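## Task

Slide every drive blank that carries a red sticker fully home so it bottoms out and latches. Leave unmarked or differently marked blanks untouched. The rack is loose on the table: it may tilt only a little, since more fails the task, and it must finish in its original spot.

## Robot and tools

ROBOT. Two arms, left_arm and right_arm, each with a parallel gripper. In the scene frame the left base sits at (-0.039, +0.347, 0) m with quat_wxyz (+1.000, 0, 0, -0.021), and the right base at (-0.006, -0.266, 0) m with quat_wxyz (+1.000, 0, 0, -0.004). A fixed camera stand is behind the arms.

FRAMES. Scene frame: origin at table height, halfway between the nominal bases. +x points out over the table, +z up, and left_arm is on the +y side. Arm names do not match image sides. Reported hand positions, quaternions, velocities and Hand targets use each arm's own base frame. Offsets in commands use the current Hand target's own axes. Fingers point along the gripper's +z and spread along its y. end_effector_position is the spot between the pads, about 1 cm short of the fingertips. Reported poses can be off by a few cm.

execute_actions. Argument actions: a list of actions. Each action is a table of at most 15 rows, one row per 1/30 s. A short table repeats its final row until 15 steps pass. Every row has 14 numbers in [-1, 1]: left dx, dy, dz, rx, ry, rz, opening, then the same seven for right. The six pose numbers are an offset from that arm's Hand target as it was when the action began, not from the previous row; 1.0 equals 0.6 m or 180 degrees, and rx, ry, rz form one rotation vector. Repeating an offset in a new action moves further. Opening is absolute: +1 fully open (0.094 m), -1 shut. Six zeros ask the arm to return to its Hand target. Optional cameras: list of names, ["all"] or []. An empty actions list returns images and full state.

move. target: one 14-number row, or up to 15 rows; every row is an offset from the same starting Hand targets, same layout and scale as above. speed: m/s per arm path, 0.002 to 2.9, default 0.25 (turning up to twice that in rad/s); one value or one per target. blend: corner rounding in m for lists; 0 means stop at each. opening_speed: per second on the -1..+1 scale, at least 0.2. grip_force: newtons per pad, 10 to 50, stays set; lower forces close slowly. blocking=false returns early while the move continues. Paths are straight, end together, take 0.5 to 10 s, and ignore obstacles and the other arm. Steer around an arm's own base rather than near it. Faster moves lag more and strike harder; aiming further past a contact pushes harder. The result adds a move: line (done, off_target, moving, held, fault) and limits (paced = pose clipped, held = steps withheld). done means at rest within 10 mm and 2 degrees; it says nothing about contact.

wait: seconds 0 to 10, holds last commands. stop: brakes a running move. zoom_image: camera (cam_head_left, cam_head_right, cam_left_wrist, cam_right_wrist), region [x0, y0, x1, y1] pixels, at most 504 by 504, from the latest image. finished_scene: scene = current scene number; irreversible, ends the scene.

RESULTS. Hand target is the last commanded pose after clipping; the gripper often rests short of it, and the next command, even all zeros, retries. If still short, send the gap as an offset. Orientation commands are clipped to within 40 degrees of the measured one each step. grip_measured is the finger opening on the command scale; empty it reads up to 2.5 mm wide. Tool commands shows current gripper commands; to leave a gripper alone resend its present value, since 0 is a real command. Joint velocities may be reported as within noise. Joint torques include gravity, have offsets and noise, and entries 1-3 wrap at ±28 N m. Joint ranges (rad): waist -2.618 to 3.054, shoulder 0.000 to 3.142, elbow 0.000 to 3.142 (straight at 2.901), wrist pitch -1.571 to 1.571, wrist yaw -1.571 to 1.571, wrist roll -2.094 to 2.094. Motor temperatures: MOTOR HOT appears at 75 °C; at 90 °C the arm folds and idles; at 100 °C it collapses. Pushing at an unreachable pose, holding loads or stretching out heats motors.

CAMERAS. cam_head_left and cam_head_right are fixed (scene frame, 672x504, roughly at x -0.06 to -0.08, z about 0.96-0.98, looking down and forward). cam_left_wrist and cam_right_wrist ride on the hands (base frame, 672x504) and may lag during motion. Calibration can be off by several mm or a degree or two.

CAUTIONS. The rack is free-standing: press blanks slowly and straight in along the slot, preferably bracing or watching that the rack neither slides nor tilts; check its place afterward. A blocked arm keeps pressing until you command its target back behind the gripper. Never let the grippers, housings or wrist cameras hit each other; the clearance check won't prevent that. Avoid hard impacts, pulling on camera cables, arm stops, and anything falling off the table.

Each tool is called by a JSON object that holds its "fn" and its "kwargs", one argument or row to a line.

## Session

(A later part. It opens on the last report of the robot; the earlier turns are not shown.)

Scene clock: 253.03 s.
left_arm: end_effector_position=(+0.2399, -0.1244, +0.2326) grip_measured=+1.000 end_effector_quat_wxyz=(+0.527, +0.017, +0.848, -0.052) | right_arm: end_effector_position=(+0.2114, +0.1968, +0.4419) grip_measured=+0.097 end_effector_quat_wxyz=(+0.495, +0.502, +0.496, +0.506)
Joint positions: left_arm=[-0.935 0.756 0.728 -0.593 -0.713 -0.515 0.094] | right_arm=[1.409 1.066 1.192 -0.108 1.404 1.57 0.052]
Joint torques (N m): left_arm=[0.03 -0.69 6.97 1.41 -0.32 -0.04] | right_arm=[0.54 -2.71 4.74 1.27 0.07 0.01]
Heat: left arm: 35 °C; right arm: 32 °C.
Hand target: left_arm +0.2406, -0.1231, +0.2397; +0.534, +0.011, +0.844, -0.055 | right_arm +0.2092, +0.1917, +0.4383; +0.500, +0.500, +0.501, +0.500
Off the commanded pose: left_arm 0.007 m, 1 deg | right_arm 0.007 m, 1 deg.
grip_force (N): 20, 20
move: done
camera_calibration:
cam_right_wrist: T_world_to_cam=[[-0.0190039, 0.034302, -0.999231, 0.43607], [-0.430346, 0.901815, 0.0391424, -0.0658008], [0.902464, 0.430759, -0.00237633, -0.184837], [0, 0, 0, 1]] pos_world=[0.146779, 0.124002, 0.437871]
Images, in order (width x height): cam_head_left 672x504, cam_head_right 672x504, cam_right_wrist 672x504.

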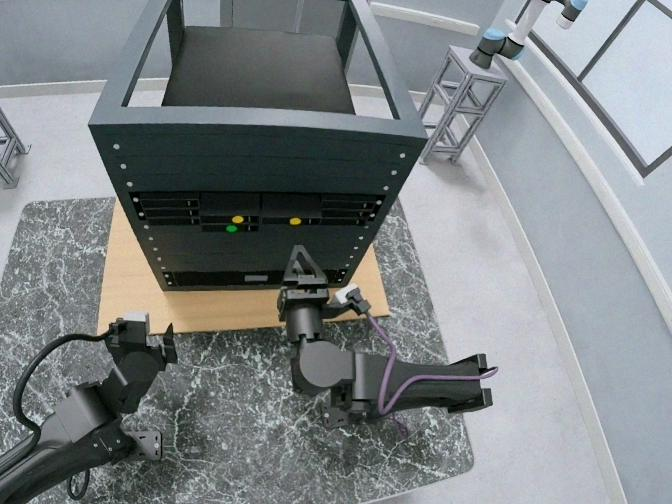

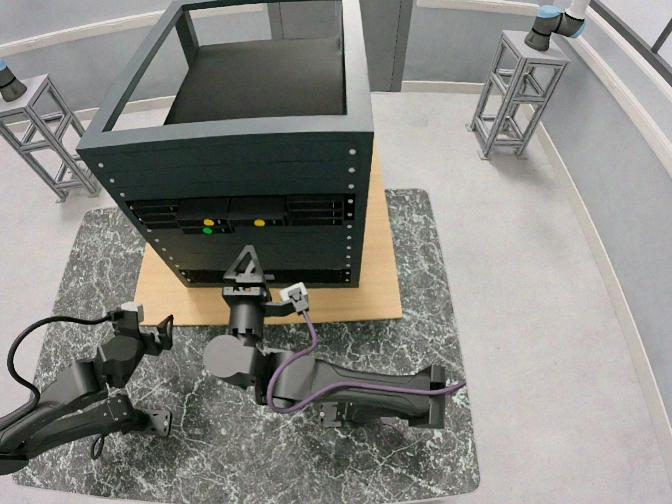

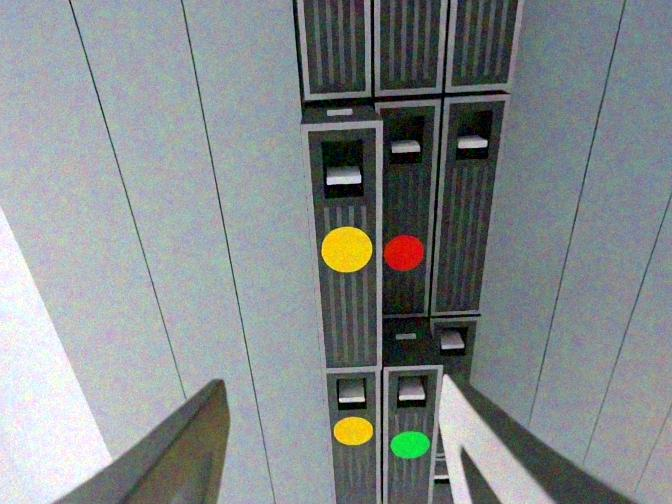

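{"fn": "move", "kwargs": {
  "target": [
    [0,0,0,0,0,0,1,0.003,0.008,0.135,0,0,0,0.1]
  ],
  "speed": 0.12,
  "cameras": ["cam_right_wrist"]
}}

Scene clock: 270.93 s.
left_arm: end_effector_position=(+0.2399, -0.1244, +0.2326) grip_measured=+1.000 end_effector_quat_wxyz=(+0.527, +0.017, +0.848, -0.052) | right_arm: end_effector_position=(+0.2885, +0.1957, +0.4269) grip_measured=+0.097 end_effector_quat_wxyz=(+0.502, +0.494, +0.517, +0.487)
Joint positions: left_arm=[-0.935 0.756 0.728 -0.593 -0.713 -0.515 0.094] | right_arm=[1.058 1.146 1.207 -0.104 1.051 1.57 0.052]
Joint torques (N m): left_arm=[0.03 -0.69 6.97 1.41 -0.32 -0.04] | right_arm=[-0.64 -1.78 9.58 1.94 0.01 0.02]
Heat: left arm: 35 °C; right arm: 31 °C.
Hand target: left_arm +0.2406, -0.1231, +0.2397; +0.534, +0.011, +0.844, -0.055 | right_arm +0.2901, +0.1935, +0.4431; +0.500, +0.500, +0.501, +0.500
Off the commanded pose: left_arm 0.007 m, 1 deg | right_arm 0.016 m, 2 deg.
grip_force (N): 20, 20
move: off_target (right_arm)
camera_calibration:
cam_right_wrist: T_world_to_cam=[[-0.0431996, -0.0212733, -0.99884, 0.440328], [-0.432462, 0.901652, -0.000499492, -0.0135297], [0.900617, 0.431939, -0.0481509, -0.234128], [0, 0, 0, 1]] pos_world=[0.224031, 0.122695, 0.428537]
Images, in order (width x height): cam_right_wrist 672x504.

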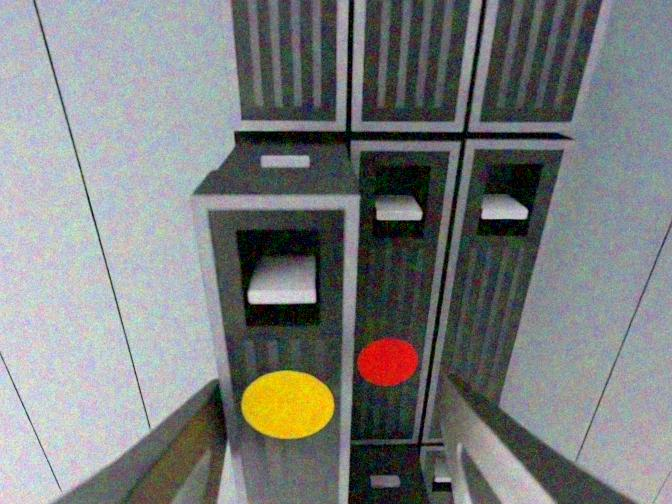

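{"fn": "move", "kwargs": {
  "target": [
    [0,0,0,0,0,0,1,-0.003,0.018,0.005,0,0,0,0.1]
  ],
  "speed": 0.05,
  "cameras": ["cam_right_wrist"]
}}

Scene clock: 276.37 s.
left_arm: end_effector_position=(+0.2399, -0.1244, +0.2326) grip_measured=+1.000 end_effector_quat_wxyz=(+0.527, +0.017, +0.848, -0.052) | right_arm: end_effector_position=(+0.2921, +0.1944, +0.4424) grip_measured=+0.097 end_effector_quat_wxyz=(+0.500, +0.496, +0.507, +0.496)
Joint positions: left_arm=[-0.935 0.756 0.728 -0.593 -0.713 -0.515 0.094] | right_arm=[1.042 1.161 1.261 -0.115 1.034 1.57 0.052]
Joint torques (N m): left_arm=[0.03 -0.69 6.97 1.41 -0.32 -0.03] | right_arm=[-0.59 -1.85 9.39 1.67 0.01 0.01]
Heat: left arm: 35 °C; right arm: 32 °C.
Hand target: left_arm +0.2406, -0.1231, +0.2397; +0.534, +0.011, +0.844, -0.055 | right_arm +0.2932, +0.1917, +0.4539; +0.500, +0.500, +0.500, +0.500
Off the commanded pose: left_arm 0.007 m, 1 deg | right_arm 0.012 m, 1 deg.
grip_force (N): 20, 20
move: off_target (right_arm)
camera_calibration:
cam_right_wrist: T_world_to_cam=[[-0.0297786, 0.00310372, -0.999552, 0.447557], [-0.432208, 0.901638, 0.015676, -0.0180208], [0.901282, 0.432481, -0.0255081, -0.246447], [0, 0, 0, 1]] pos_world=[0.227657, 0.121443, 0.441352]
Images, in order (width x height): cam_right_wrist 672x504.

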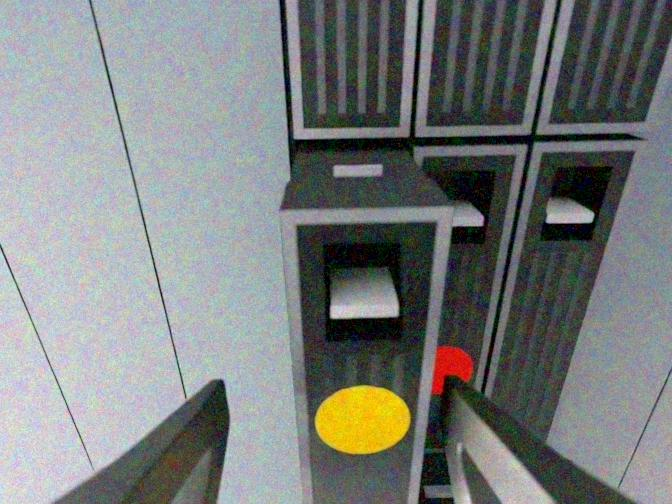

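{"fn": "move", "kwargs": {
  "target": [
    [0,0,0,0,0,0,1,0,-0.02,0.002,0,0,0,0.1]
  ],
  "speed": 0.05,
  "cameras": []
}}

Scene clock: 286.33 s.
left_arm: end_effector_position=(+0.2399, -0.1244, +0.2326) grip_measured=+1.000 end_effector_quat_wxyz=(+0.527, +0.017, +0.848, -0.052) | right_arm: end_effector_position=(+0.2931, +0.1937, +0.4427) grip_measured=+0.097 end_effector_quat_wxyz=(+0.500, +0.497, +0.506, +0.497)
Joint positions: left_arm=[-0.935 0.756 0.728 -0.593 -0.713 -0.515 0.094] | right_arm=[1.036 1.161 1.261 -0.113 1.03 1.57 0.052]
Joint torques (N m): left_arm=[0.02 -0.68 6.98 1.42 -0.32 -0.04] | right_arm=[-0.62 -2.63 5.26 2.09 0 0.04]
Heat: left arm: 35 °C; right arm: 33 °C.
Hand target: left_arm +0.2406, -0.1231, +0.2397; +0.534, +0.011, +0.844, -0.055 | right_arm +0.2944, +0.1915, +0.4419; +0.500, +0.500, +0.500, +0.500
Off the commanded pose: left_arm 0.007 m, 1 deg | right_arm 0.002 m, 1 deg.
grip_force (N): 20, 20
move: done
No camera images: "cameras" was empty.

Still; lower a bit more, then close.

{"fn": "move", "kwargs": {
  "target": [
    [0,0,0,0,0,0,1,0,-0.012,0,0,0,0,0.1]
  ],
  "speed": 0.05,
  "cameras": ["cam_right_wrist"]
}}

Scene clock: 291.93 s.
left_arm: end_effector_position=(+0.2399, -0.1244, +0.2326) grip_measured=+1.000 end_effector_quat_wxyz=(+0.527, +0.017, +0.848, -0.052) | right_arm: end_effector_position=(+0.2944, +0.1960, +0.4340) grip_measured=+0.097 end_effector_quat_wxyz=(+0.500, +0.496, +0.509, +0.495)
Joint positions: left_arm=[-0.935 0.756 0.728 -0.593 -0.713 -0.515 0.094] | right_arm=[1.036 1.161 1.229 -0.087 1.029 1.57 0.052]
Joint torques (N m): left_arm=[0.03 -0.69 6.98 1.41 -0.32 -0.04] | right_arm=[-0.61 -3.32 5.16 2.06 0.01 0.05]
Heat: left arm: 35 °C; right arm: 32 °C.
Hand target: left_arm +0.2406, -0.1231, +0.2397; +0.534, +0.011, +0.844, -0.055 | right_arm +0.2944, +0.1915, +0.4347; +0.500, +0.500, +0.500, +0.500
Off the commanded pose: left_arm 0.007 m, 1 deg | right_arm 0.005 m, 1 deg.
grip_force (N): 20, 20
move: done
camera_calibration:
cam_right_wrist: T_world_to_cam=[[-0.0319276, -0.000487589, -0.99949, 0.440631], [-0.432134, 0.901711, 0.0133641, -0.017365], [0.901244, 0.43234, -0.0290001, -0.247867], [0, 0, 0, 1]] pos_world=[0.229953, 0.123036, 0.43345]
Images, in order (width x height): cam_right_wrist 672x504.

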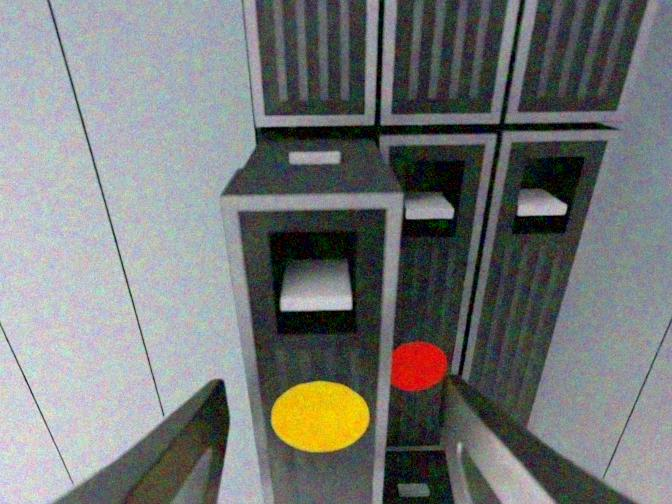

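{"fn": "move", "kwargs": {
  "target": [0,0,0,0,0,0,1,0,0.005,0,0,0,0,-0.6],
  "opening_speed": 0.4,
  "cameras": []
}}

{"fn": "move", "kwargs": {
  "target": [0,0,0,0,0,0,1,0,0,0.007,0,0,0,-0.6],
  "speed": 0.03,
  "cameras": ["cam_head_left","cam_head_right"]
}}

{"fn": "zoom_image", "kwargs": {
  "camera": "cam_head_left",
  "region": [190, 180, 330, 250]
}}

{"fn": "zoom_image", "kwargs": {
  "camera": "cam_head_right",
  "region": [160, 180, 300, 250]
}}

Scene clock: 303.80 s.
left_arm: end_effector_position=(+0.2399, -0.1244, +0.2326) grip_measured=+1.000 end_effector_quat_wxyz=(+0.527, +0.017, +0.848, -0.052) | right_arm: end_effector_position=(+0.2945, +0.1964, +0.4362) grip_measured=-0.410 end_effector_quat_wxyz=(+0.498, +0.497, +0.505, +0.500)
Joint positions: left_arm=[-0.935 0.756 0.728 -0.593 -0.713 -0.515 0.094] | right_arm=[1.036 1.161 1.229 -0.074 1.027 1.57 0.028]
Joint torques (N m): left_arm=[0.03 -0.69 6.97 1.41 -0.32 -0.04] | right_arm=[-0.59 -3.06 6.12 1.82 0.02 0.03]
Heat: left arm: 35 °C; right arm: 32 °C.
Hand target: left_arm +0.2406, -0.1231, +0.2397; +0.534, +0.011, +0.844, -0.055 | right_arm +0.2944, +0.1915, +0.4377; +0.500, +0.500, +0.500, +0.500
Off the commanded pose: left_arm 0.007 m, 1 deg | right_arm 0.005 m, 1 deg.
grip_force (N): 20, 20
move: done
No camera images: "cameras" was empty.

Scene clock: 304.53 s.
left_arm: end_effector_position=(+0.2399, -0.1244, +0.2326) grip_measured=+1.000 end_effector_quat_wxyz=(+0.527, +0.017, +0.848, -0.052) | right_arm: end_effector_position=(+0.2969, +0.1956, +0.4362) grip_measured=-0.411 end_effector_quat_wxyz=(+0.498, +0.496, +0.506, +0.501)
Joint positions: left_arm=[-0.935 0.756 0.728 -0.593 -0.713 -0.515 0.094] | right_arm=[1.024 1.161 1.229 -0.073 1.011 1.57 0.028]
Joint torques (N m): left_arm=[0.05 -0.69 6.97 1.41 -0.32 -0.04] | right_arm=[-0.85 -2.52 6.45 1.87 0.03 0.03]
Heat: left arm: 35 °C; right arm: 32 °C.
Hand target: left_arm +0.2406, -0.1231, +0.2397; +0.534, +0.011, +0.844, -0.055 | right_arm +0.2986, +0.1916, +0.4377; +0.500, +0.500, +0.500, +0.500
Off the commanded pose: left_arm 0.007 m, 1 deg | right_arm 0.005 m, 1 deg.
grip_force (N): 20, 20
move: done
Images, in order (width x height): cam_head_left 672x504, cam_head_right 672x504.

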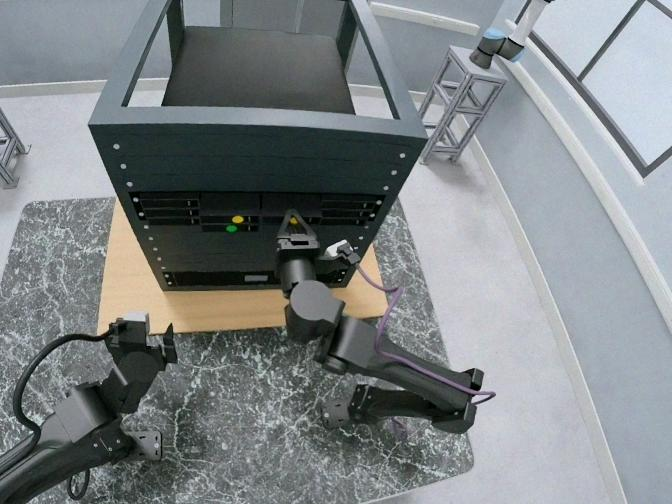

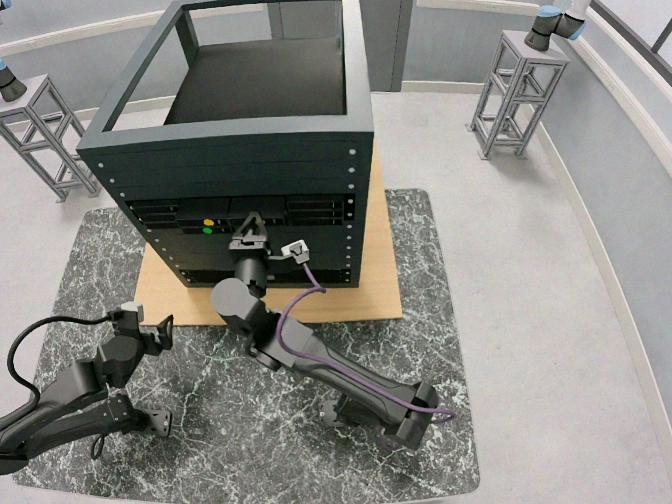

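Scaled by 3.600 from the camera's 672x504 image, which has a finer 960x720 frame.

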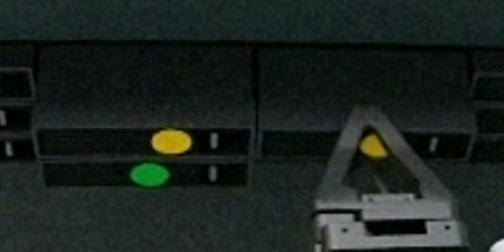

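Scaled by 3.600 from the camera's 672x504 image, which has a finer 960x720 frame.

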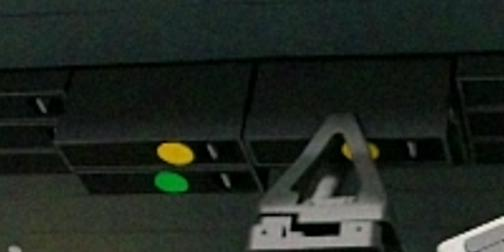

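{"fn": "move", "kwargs": {
  "target": [0,0,0,0,0,0,1,0,0,0.0035,0,0,0,-0.6],
  "speed": 0.03,
  "cameras": []
}}

{"fn": "move", "kwargs": {
  "target": [
    [0,0,0,0,0,0,1,0,0,0,0,0,0,0.1]
  ],
  "opening_speed": 0.5
}}

{"fn": "move", "kwargs": {
  "target": [
    [0,0,0,0,0,0,1,0,0,-0.13,0,0,0,0.1]
  ],
  "speed": 0.12,
  "cameras": ["cam_head_left","cam_head_right","cam_right_wrist"]
}}

{"fn": "zoom_image", "kwargs": {
  "camera": "cam_head_left",
  "region": [110, 190, 380, 310]
}}

{"fn": "zoom_image", "kwargs": {
  "camera": "cam_head_right",
  "region": [110, 190, 360, 310]
}}

Scene clock: 324.00 s.
left_arm: end_effector_position=(+0.2399, -0.1244, +0.2326) grip_measured=+1.000 end_effector_quat_wxyz=(+0.527, +0.017, +0.848, -0.052) | right_arm: end_effector_position=(+0.2983, +0.1952, +0.4362) grip_measured=-0.411 end_effector_quat_wxyz=(+0.497, +0.495, +0.506, +0.501)
Joint positions: left_arm=[-0.935 0.756 0.728 -0.593 -0.713 -0.515 0.094] | right_arm=[1.016 1.161 1.229 -0.073 1.001 1.57 0.028]
Joint torques (N m): left_arm=[0.02 -0.69 6.97 1.41 -0.32 -0.03] | right_arm=[-0.91 -2.25 6.61 1.9 0.05 0.03]
Heat: left arm: 35 °C; right arm: 33 °C.
Hand target: left_arm +0.2406, -0.1231, +0.2397; +0.534, +0.011, +0.844, -0.055 | right_arm +0.3006, +0.1916, +0.4377; +0.500, +0.500, +0.500, +0.500
Off the commanded pose: left_arm 0.007 m, 1 deg | right_arm 0.005 m, 1 deg.
grip_force (N): 20, 20
move: done
No camera images: "cameras" was empty.

Scene clock: 325.60 s.
left_arm: end_effector_position=(+0.2399, -0.1244, +0.2326) grip_measured=+1.000 end_effector_quat_wxyz=(+0.527, +0.017, +0.848, -0.052) | right_arm: end_effector_position=(+0.2990, +0.1941, +0.4363) grip_measured=+0.097 end_effector_quat_wxyz=(+0.498, +0.496, +0.505, +0.501)
Joint positions: left_arm=[-0.935 0.756 0.728 -0.593 -0.713 -0.515 0.094] | right_arm=[1.013 1.161 1.229 -0.073 1.001 1.57 0.052]
Joint torques (N m): left_arm=[0.03 -0.69 6.97 1.41 -0.32 -0.03] | right_arm=[-0.61 -2.26 6.6 1.9 0.04 0.03]
Heat: left arm: 35 °C; right arm: 33 °C.
Hand target: left_arm +0.2406, -0.1231, +0.2397; +0.534, +0.011, +0.844, -0.055 | right_arm +0.3006, +0.1917, +0.4377; +0.500, +0.500, +0.500, +0.500
Off the commanded pose: left_arm 0.007 m, 1 deg | right_arm 0.003 m, 1 deg.
grip_force (N): 20, 20
move: done

Scene clock: 327.03 s.
left_arm: end_effector_position=(+0.2399, -0.1244, +0.2326) grip_measured=+1.000 end_effector_quat_wxyz=(+0.527, +0.017, +0.848, -0.052) | right_arm: end_effector_position=(+0.2251, +0.1964, +0.4416) grip_measured=+0.097 end_effector_quat_wxyz=(+0.496, +0.501, +0.497, +0.506)
Joint positions: left_arm=[-0.935 0.756 0.728 -0.593 -0.713 -0.515 0.094] | right_arm=[1.341 1.074 1.194 -0.104 1.335 1.57 0.052]
Joint torques (N m): left_arm=[0.03 -0.69 6.95 1.41 -0.32 -0.03] | right_arm=[0.54 -2.77 4.82 1.36 0.12 0.02]
Heat: left arm: 35 °C; right arm: 33 °C.
Hand target: left_arm +0.2406, -0.1231, +0.2397; +0.534, +0.011, +0.844, -0.055 | right_arm +0.2226, +0.1916, +0.4377; +0.500, +0.500, +0.500, +0.500
Off the commanded pose: left_arm 0.007 m, 1 deg | right_arm 0.007 m, 1 deg.
grip_force (N): 20, 20
move: done
camera_calibration:
cam_right_wrist: T_world_to_cam=[[-0.0180546, 0.0329812, -0.999293, 0.436182], [-0.430776, 0.901678, 0.0375425, -0.0587474], [0.902278, 0.431149, -0.00207195, -0.197181], [0, 0, 0, 1]] pos_world=[0.160481, 0.1236, 0.43767]
Images, in order (width x height): cam_head_left 672x504, cam_head_right 672x504, cam_right_wrist 672x504.

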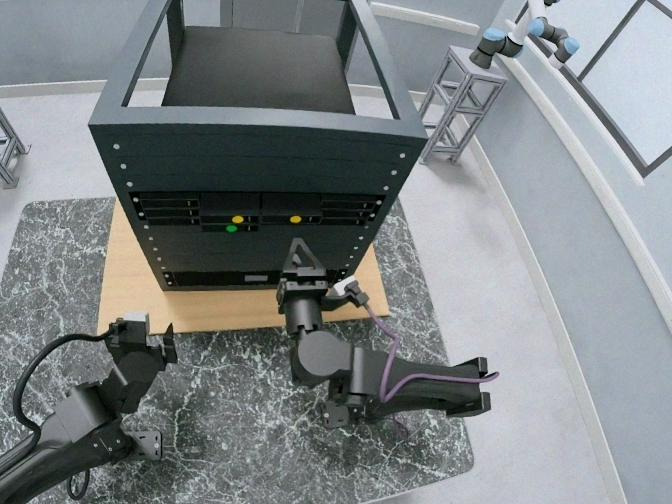

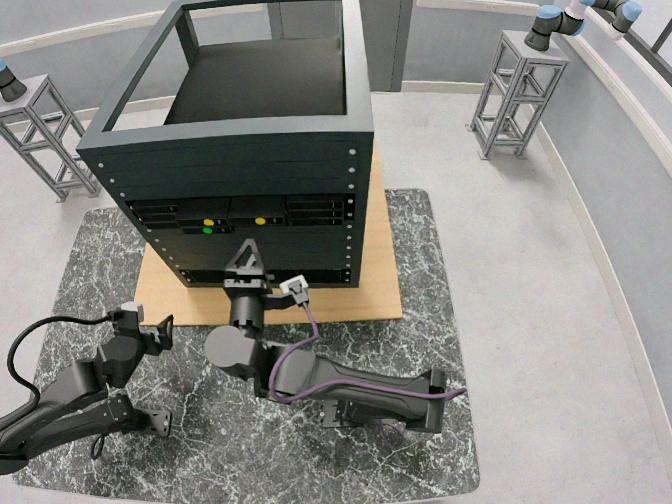

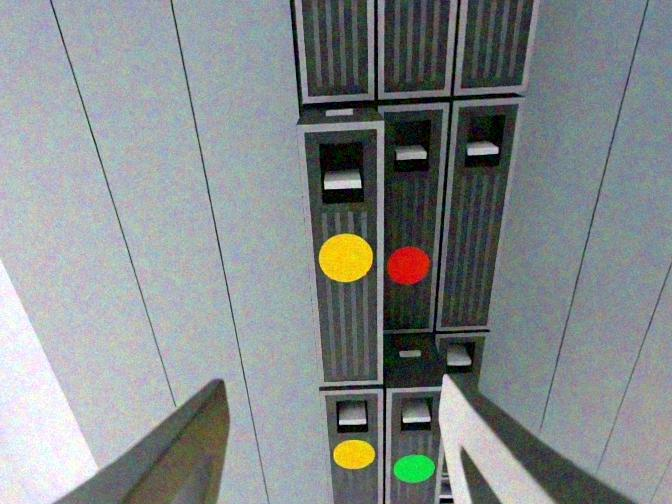

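Scaled by 1.867 from the camera's 672x504 image, which has a finer 960x720 frame.

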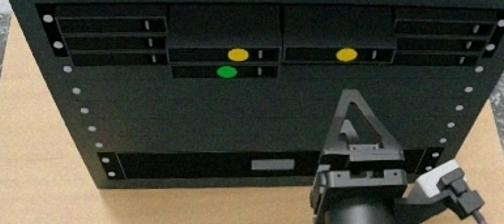

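Scaled by 2.016 from the camera's 672x504 image, which has a finer 960x720 frame.

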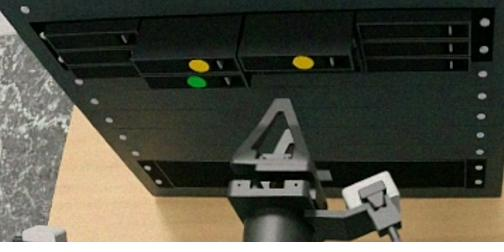

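{"fn": "finished_scene", "kwargs": {
  "scene": 2
}}

The scene is finished: the task was done.


## Next scene

Slide every drive blank that carries a yellow sticker fully home so it bottoms out and latches. Leave the other blanks untouched. The rack is loose on the table: it may tilt only a little, since more fails the task, and it must finish in its original spot.

{"fn": "execute_actions", "kwargs": {
  "actions": []
}}

{"fn": "zoom_image", "kwargs": {
  "camera": "cam_head_right",
  "region": [110, 170, 360, 290]
}}

{"fn": "zoom_image", "kwargs": {
  "camera": "cam_head_left",
  "region": [110, 170, 380, 290]
}}

Scene clock: 0.00 s.
left_arm: end_effector_position=(+0.3367, -0.0456, +0.2389) grip_measured=+1.000 end_effector_quat_wxyz=(+0.668, -0.164, +0.660, -0.301) | right_arm: end_effector_position=(+0.2368, +0.0844, +0.2615) grip_measured=+1.000 end_effector_quat_wxyz=(+0.698, +0.004, +0.662, +0.274)
Joint positions: left_arm=[-0.091 0.937 0.24 0.772 0.088 -0.673 0.094] | right_arm=[0.263 0.168 0.199 0.094 -0.104 0.394 0.094]
Joint velocities: within noise
Joint torques (N m): no reading
Motor temperatures (°C): left_arm=[25 25 27 29 23 21 22] | right_arm=[23 21 28 25 23 22 23]
Heat: left arm: 29 °C; right arm: 28 °C.
Hand target: left_arm +0.3367, -0.0456, +0.2494; +0.678, -0.159, +0.650, -0.303 | right_arm +0.2348, +0.0838, +0.2692; +0.704, +0.002, +0.654, +0.275
Tool commands: left_gripper/opening=+1.0 right_gripper/opening=+1.0
camera_calibration:
cam_left_wrist: T_world_to_cam=[[-0.189741, -0.772693, 0.605758, -0.11575], [-0.459569, -0.475312, -0.75025, 0.349695], [0.867637, -0.420741, -0.26492, -0.155188], [0, 0, 0, 1]] pos_world=[0.273393, 0.0114816, 0.291363]
cam_right_wrist: T_world_to_cam=[[0.356646, -0.850014, -0.38766, 0.0860135], [-0.427687, 0.220363, -0.876655, 0.349869], [0.830595, 0.478452, -0.284948, -0.0728501], [0, 0, 0, 1]] pos_world=[0.179467, 0.0308695, 0.3193]

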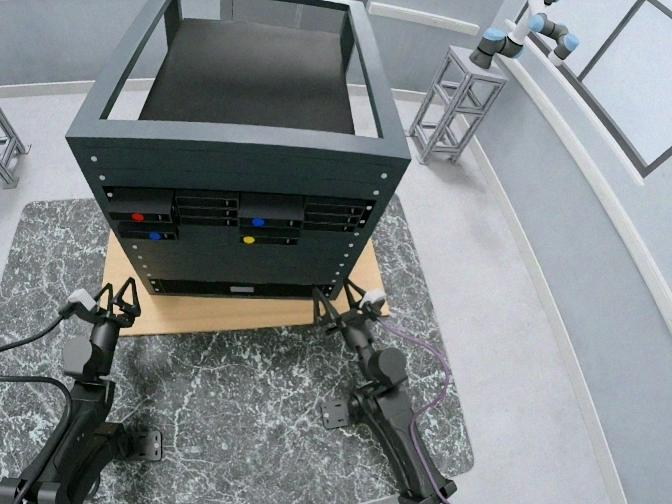

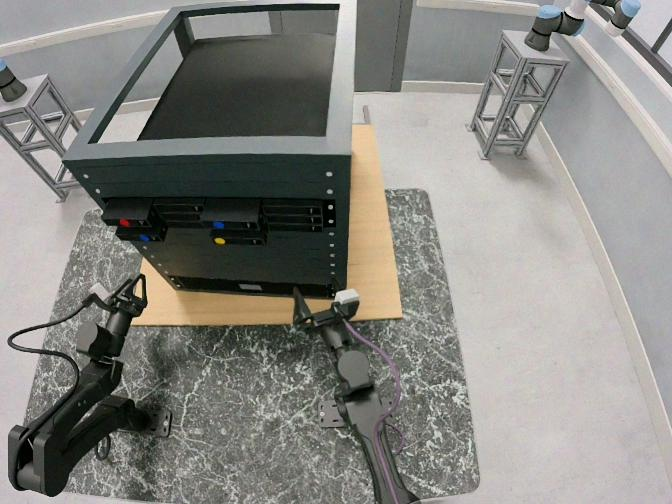

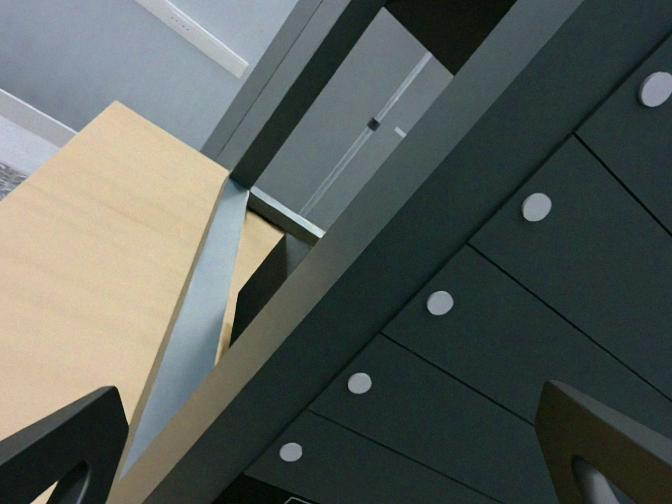

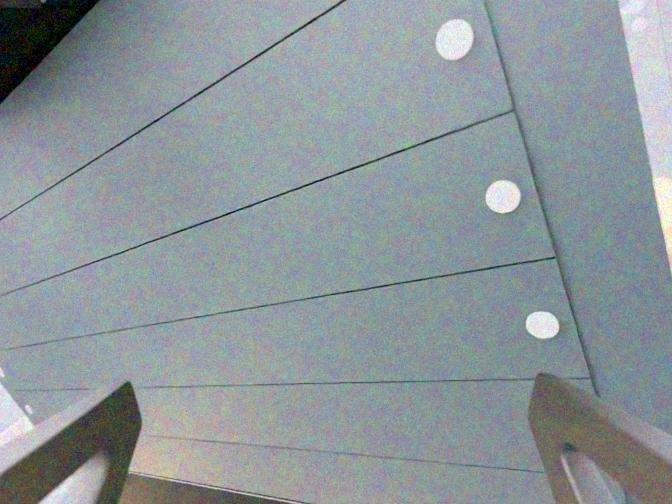

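Scaled by 2.016 from the camera's 672x504 image, which has a finer 960x720 frame.

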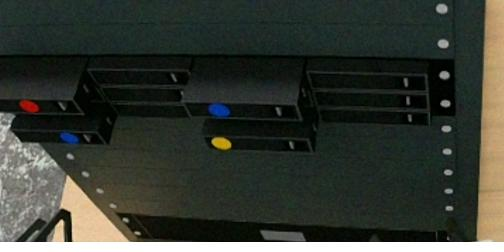

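Scaled by 1.867 from the camera's 672x504 image, which has a finer 960x720 frame.

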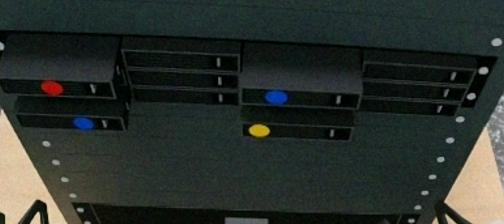

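{"fn": "move", "kwargs": {
  "target": [0,0,0,0,0,0,1,-0.110,0.3183,0.0688,0.1426,-0.0257,-0.138,-0.95],
  "speed": 0.3,
  "cameras": ["cam_right_wrist"]
}}

Scene clock: 33.03 s.
left_arm: end_effector_position=(+0.3367, -0.0456, +0.2389) grip_measured=+1.000 end_effector_quat_wxyz=(+0.668, -0.164, +0.660, -0.301) | right_arm: end_effector_position=(+0.1997, +0.2297, +0.4091) grip_measured=-0.947 end_effector_quat_wxyz=(+0.719, +0.017, +0.695, -0.011)
Joint positions: left_arm=[-0.091 0.937 0.24 0.772 0.088 -0.673 0.094] | right_arm=[1.484 1.214 0.961 0.867 1.514 -0.605 0.002]
Joint torques (N m): left_arm=[0.03 -1.88 6.78 1.78 -0.02 0.01] | right_arm=[-0.17 -2.11 4.83 1.23 -0.69 -0.05]
Motor temperatures (°C): left_arm=[25 25 28 34 23 21 22] | right_arm=[23 21 29 29 23 22 23]
Heat: left arm: 34 °C; right arm: 29 °C.
Hand target: left_arm +0.3367, -0.0456, +0.2494; +0.678, -0.159, +0.650, -0.303 | right_arm +0.2000, +0.2348, +0.4054; +0.754, +0.029, +0.656, -0.033
Off the commanded pose: left_arm 0.010 m, 2 deg | right_arm 0.006 m, 7 deg.
move: off_target (right_arm)
camera_calibration:
cam_right_wrist: T_world_to_cam=[[-0.0610631, -0.997782, -0.0264963, 0.249625], [-0.394251, 0.048498, -0.917722, 0.481024], [0.916972, -0.0455927, -0.396338, 0.079145], [0, 0, 0, 1]] pos_world=[0.132313, 0.229351, 0.479429]
Images, in order (width x height): cam_right_wrist 672x504.

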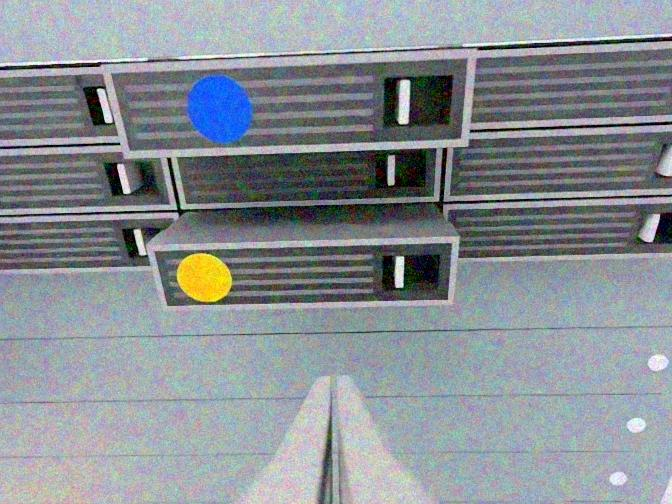

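{"fn": "move", "kwargs": {
  "target": [
    [0,0,0,0,0,0,1,0.006,0.0097,0.091,0,0,0,-0.95],
    [0,0,0,0,0,0,1,-0.02,0.0097,0.1455,0,0,0,-0.95]
  ],
  "speed": [0.15,0.06],
  "blend": [0.005,0],
  "cameras": ["cam_right_wrist"]
}}

Scene clock: 52.27 s.
left_arm: end_effector_position=(+0.3367, -0.0456, +0.2389) grip_measured=+1.000 end_effector_quat_wxyz=(+0.668, -0.164, +0.660, -0.301) | right_arm: end_effector_position=(+0.2819, +0.2299, +0.4187) grip_measured=-0.947 end_effector_quat_wxyz=(+0.750, +0.024, +0.659, -0.043)
Joint positions: left_arm=[-0.091 0.937 0.24 0.772 0.088 -0.673 0.094] | right_arm=[1.169 1.305 1.041 0.671 1.237 -0.408 0.002]
Joint torques (N m): left_arm=[0.02 -1.89 6.78 1.78 -0.02 0.01] | right_arm=[-0.62 -2.93 9.55 1.26 -0.49 0.17]
Heat: left arm: 35 °C; right arm: 29 °C.
Hand target: left_arm +0.3367, -0.0456, +0.2494; +0.678, -0.159, +0.650, -0.303 | right_arm +0.2849, +0.2332, +0.4293; +0.754, +0.029, +0.656, -0.033
Off the commanded pose: left_arm 0.010 m, 2 deg | right_arm 0.012 m, 1 deg.
move: off_target (right_arm)
camera_calibration:
cam_right_wrist: T_world_to_cam=[[-0.115599, -0.993296, 0.000381334, 0.258129], [-0.302792, 0.0348731, -0.952418, 0.514015], [0.94602, -0.110214, -0.304794, -0.0240633], [0, 0, 0, 1]] pos_world=[0.208244, 0.235821, 0.482125]
Images, in order (width x height): cam_right_wrist 672x504.

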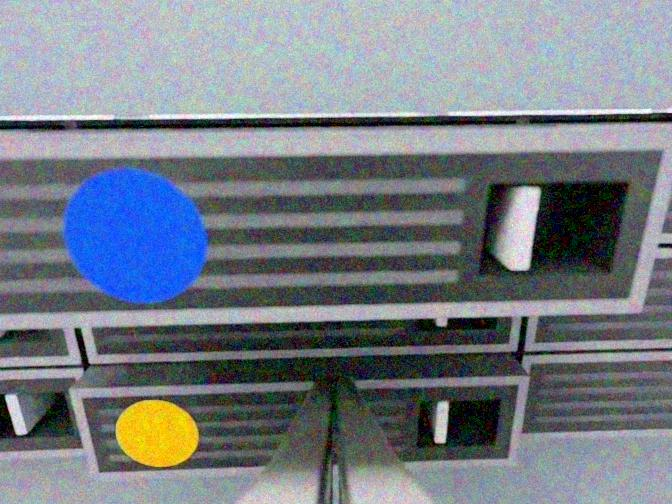

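{"fn": "move", "kwargs": {
  "target": [
    [0,0,0,0,0,0,1,0.027,-0.0017,-0.024,0,0,0,-0.95],
    [0,0,0,0,0,0,1,0.016,0,0.0435,0,0,0,-0.95]
  ],
  "speed": [0.1,0.05],
  "cameras": ["cam_right_wrist"]
}}

Scene clock: 67.30 s.
left_arm: end_effector_position=(+0.3367, -0.0456, +0.2389) grip_measured=+1.000 end_effector_quat_wxyz=(+0.668, -0.164, +0.660, -0.301) | right_arm: end_effector_position=(+0.2925, +0.2255, +0.4129) grip_measured=-0.947 end_effector_quat_wxyz=(+0.747, +0.040, +0.662, -0.038)
Joint positions: left_arm=[-0.091 0.937 0.24 0.772 0.088 -0.673 0.094] | right_arm=[1.13 1.312 1.044 0.626 1.221 -0.327 0.002]
Joint torques (N m): left_arm=[0.03 -1.89 6.78 1.78 -0.02 0.01] | right_arm=[-4.83 -1.81 10.24 1.11 -1.17 0.16]
Heat: left arm: 35 °C; right arm: 30 °C.
Hand target: left_arm +0.3367, -0.0456, +0.2494; +0.678, -0.159, +0.650, -0.303 | right_arm +0.3121, +0.2309, +0.4234; +0.754, +0.029, +0.656, -0.033
Off the commanded pose: left_arm 0.010 m, 2 deg | right_arm 0.023 m, 2 deg.
move: off_target (right_arm)
camera_calibration:
cam_right_wrist: T_world_to_cam=[[-0.12886, -0.991198, -0.0303461, 0.271054], [-0.308382, 0.0691374, -0.948747, 0.504349], [0.942494, -0.112898, -0.314576, -0.0307215], [0, 0, 0, 1]] pos_world=[0.219415, 0.230331, 0.477061]
Images, in order (width x height): cam_right_wrist 672x504.

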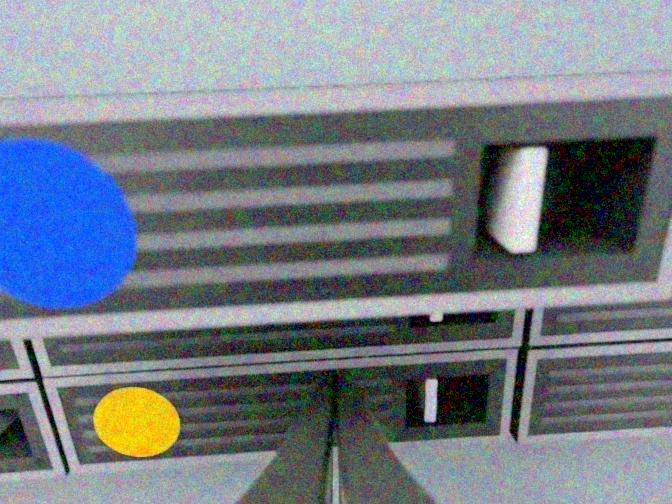

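{"fn": "move", "kwargs": {
  "target": [0,0,0,0,0,0,1,0.004,0.002,0.014,0,0,0,-0.95],
  "speed": 0.05,
  "cameras": []
}}

{"fn": "move", "kwargs": {
  "target": [
    [0,0,0,0,0,0,1,0.01,0,-0.08,0,0,0,-0.95],
    [0,0,0,0,0,0,1,0.01,0,-0.2,0,0,0,-0.95]
  ],
  "speed": [0.08,0.2],
  "blend": [0.01,0],
  "cameras": ["cam_head_left","cam_head_right","cam_right_wrist"]
}}

{"fn": "zoom_image", "kwargs": {
  "camera": "cam_head_left",
  "region": [110, 170, 380, 290]
}}

Scene clock: 78.37 s.
left_arm: end_effector_position=(+0.3367, -0.0456, +0.2389) grip_measured=+1.000 end_effector_quat_wxyz=(+0.668, -0.164, +0.660, -0.301) | right_arm: end_effector_position=(+0.2928, +0.2255, +0.4128) grip_measured=-0.947 end_effector_quat_wxyz=(+0.747, +0.044, +0.663, -0.033)
Joint positions: left_arm=[-0.091 0.937 0.24 0.772 0.088 -0.673 0.094] | right_arm=[1.129 1.312 1.047 0.617 1.221 -0.309 0.002]
Joint torques (N m): left_arm=[0.03 -1.89 6.76 1.78 -0.02 0.01] | right_arm=[-6.75 -1.03 10.47 1.13 -1.41 0.16]
Heat: left arm: 35 °C; right arm: 32 °C.
Hand target: left_arm +0.3367, -0.0456, +0.2494; +0.678, -0.159, +0.650, -0.303 | right_arm +0.3208, +0.2314, +0.4222; +0.754, +0.029, +0.656, -0.033
Off the commanded pose: left_arm 0.010 m, 2 deg | right_arm 0.030 m, 2 deg.
move: off_target (right_arm)
No camera images: "cameras" was empty.

Scene clock: 81.10 s.
left_arm: end_effector_position=(+0.3367, -0.0456, +0.2389) grip_measured=+1.000 end_effector_quat_wxyz=(+0.668, -0.164, +0.660, -0.301) | right_arm: end_effector_position=(+0.2056, +0.2419, +0.3975) grip_measured=-0.947 end_effector_quat_wxyz=(+0.736, -0.004, +0.675, -0.044)
Joint positions: left_arm=[-0.091 0.937 0.24 0.772 0.088 -0.673 0.094] | right_arm=[1.463 1.379 0.915 1.481 1.468 -1.081 0.002]
Joint torques (N m): left_arm=[0.05 -1.89 6.79 1.78 -0.02 0.01] | right_arm=[0.44 -2.93 4.71 1.55 -0.95 -0.03]
Heat: left arm: 35 °C; right arm: 32 °C.
Hand target: left_arm +0.3367, -0.0456, +0.2494; +0.678, -0.159, +0.650, -0.303 | right_arm +0.2032, +0.2415, +0.3996; +0.754, +0.029, +0.656, -0.033
Off the commanded pose: left_arm 0.010 m, 2 deg | right_arm 0.003 m, 5 deg.
joint sent to its limit (right arm) — joint 4 (wrist pitch), upper limit. The joint targets are off in orientation, not in position.
move: off_target (right_arm)
camera_calibration:
cam_right_wrist: T_world_to_cam=[[-0.0791865, -0.995775, 0.0464911, 0.236063], [-0.346361, -0.0162483, -0.937961, 0.485894], [0.934753, -0.0903765, -0.343611, 0.0559387], [0, 0, 0, 1]] pos_world=[0.134699, 0.248016, 0.463996]
Images, in order (width x height): cam_head_left 672x504, cam_head_right 672x504, cam_right_wrist 672x504.

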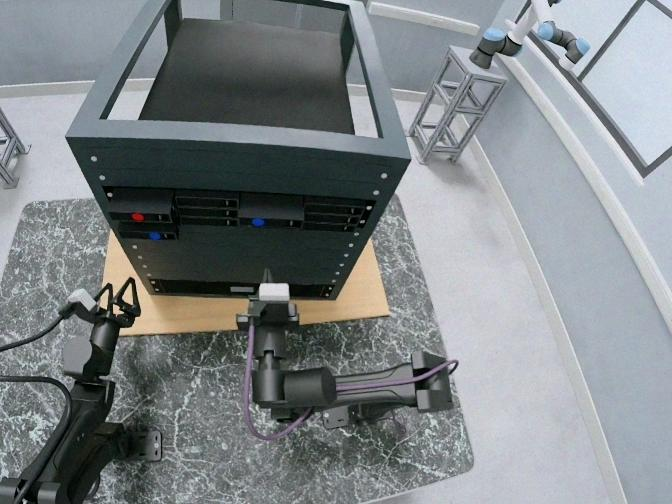

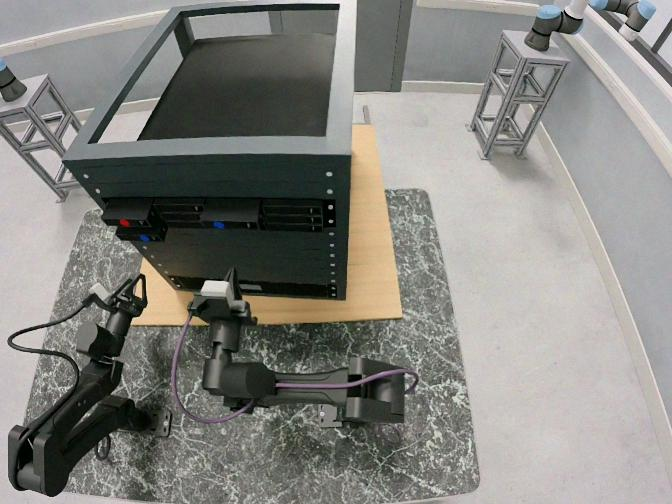

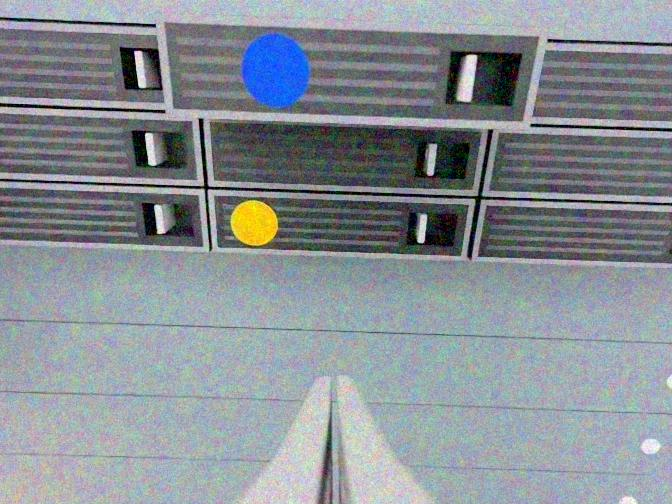

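Scaled by 1.867 from the camera's 672x504 image, which has a finer 960x720 frame.

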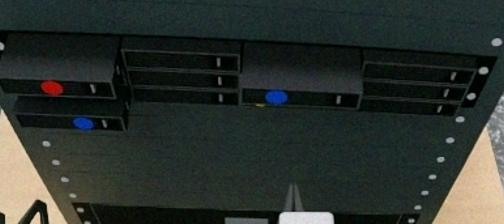

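{"fn": "finished_scene", "kwargs": {
  "scene": 3
}}

The scene is finished: the task was done.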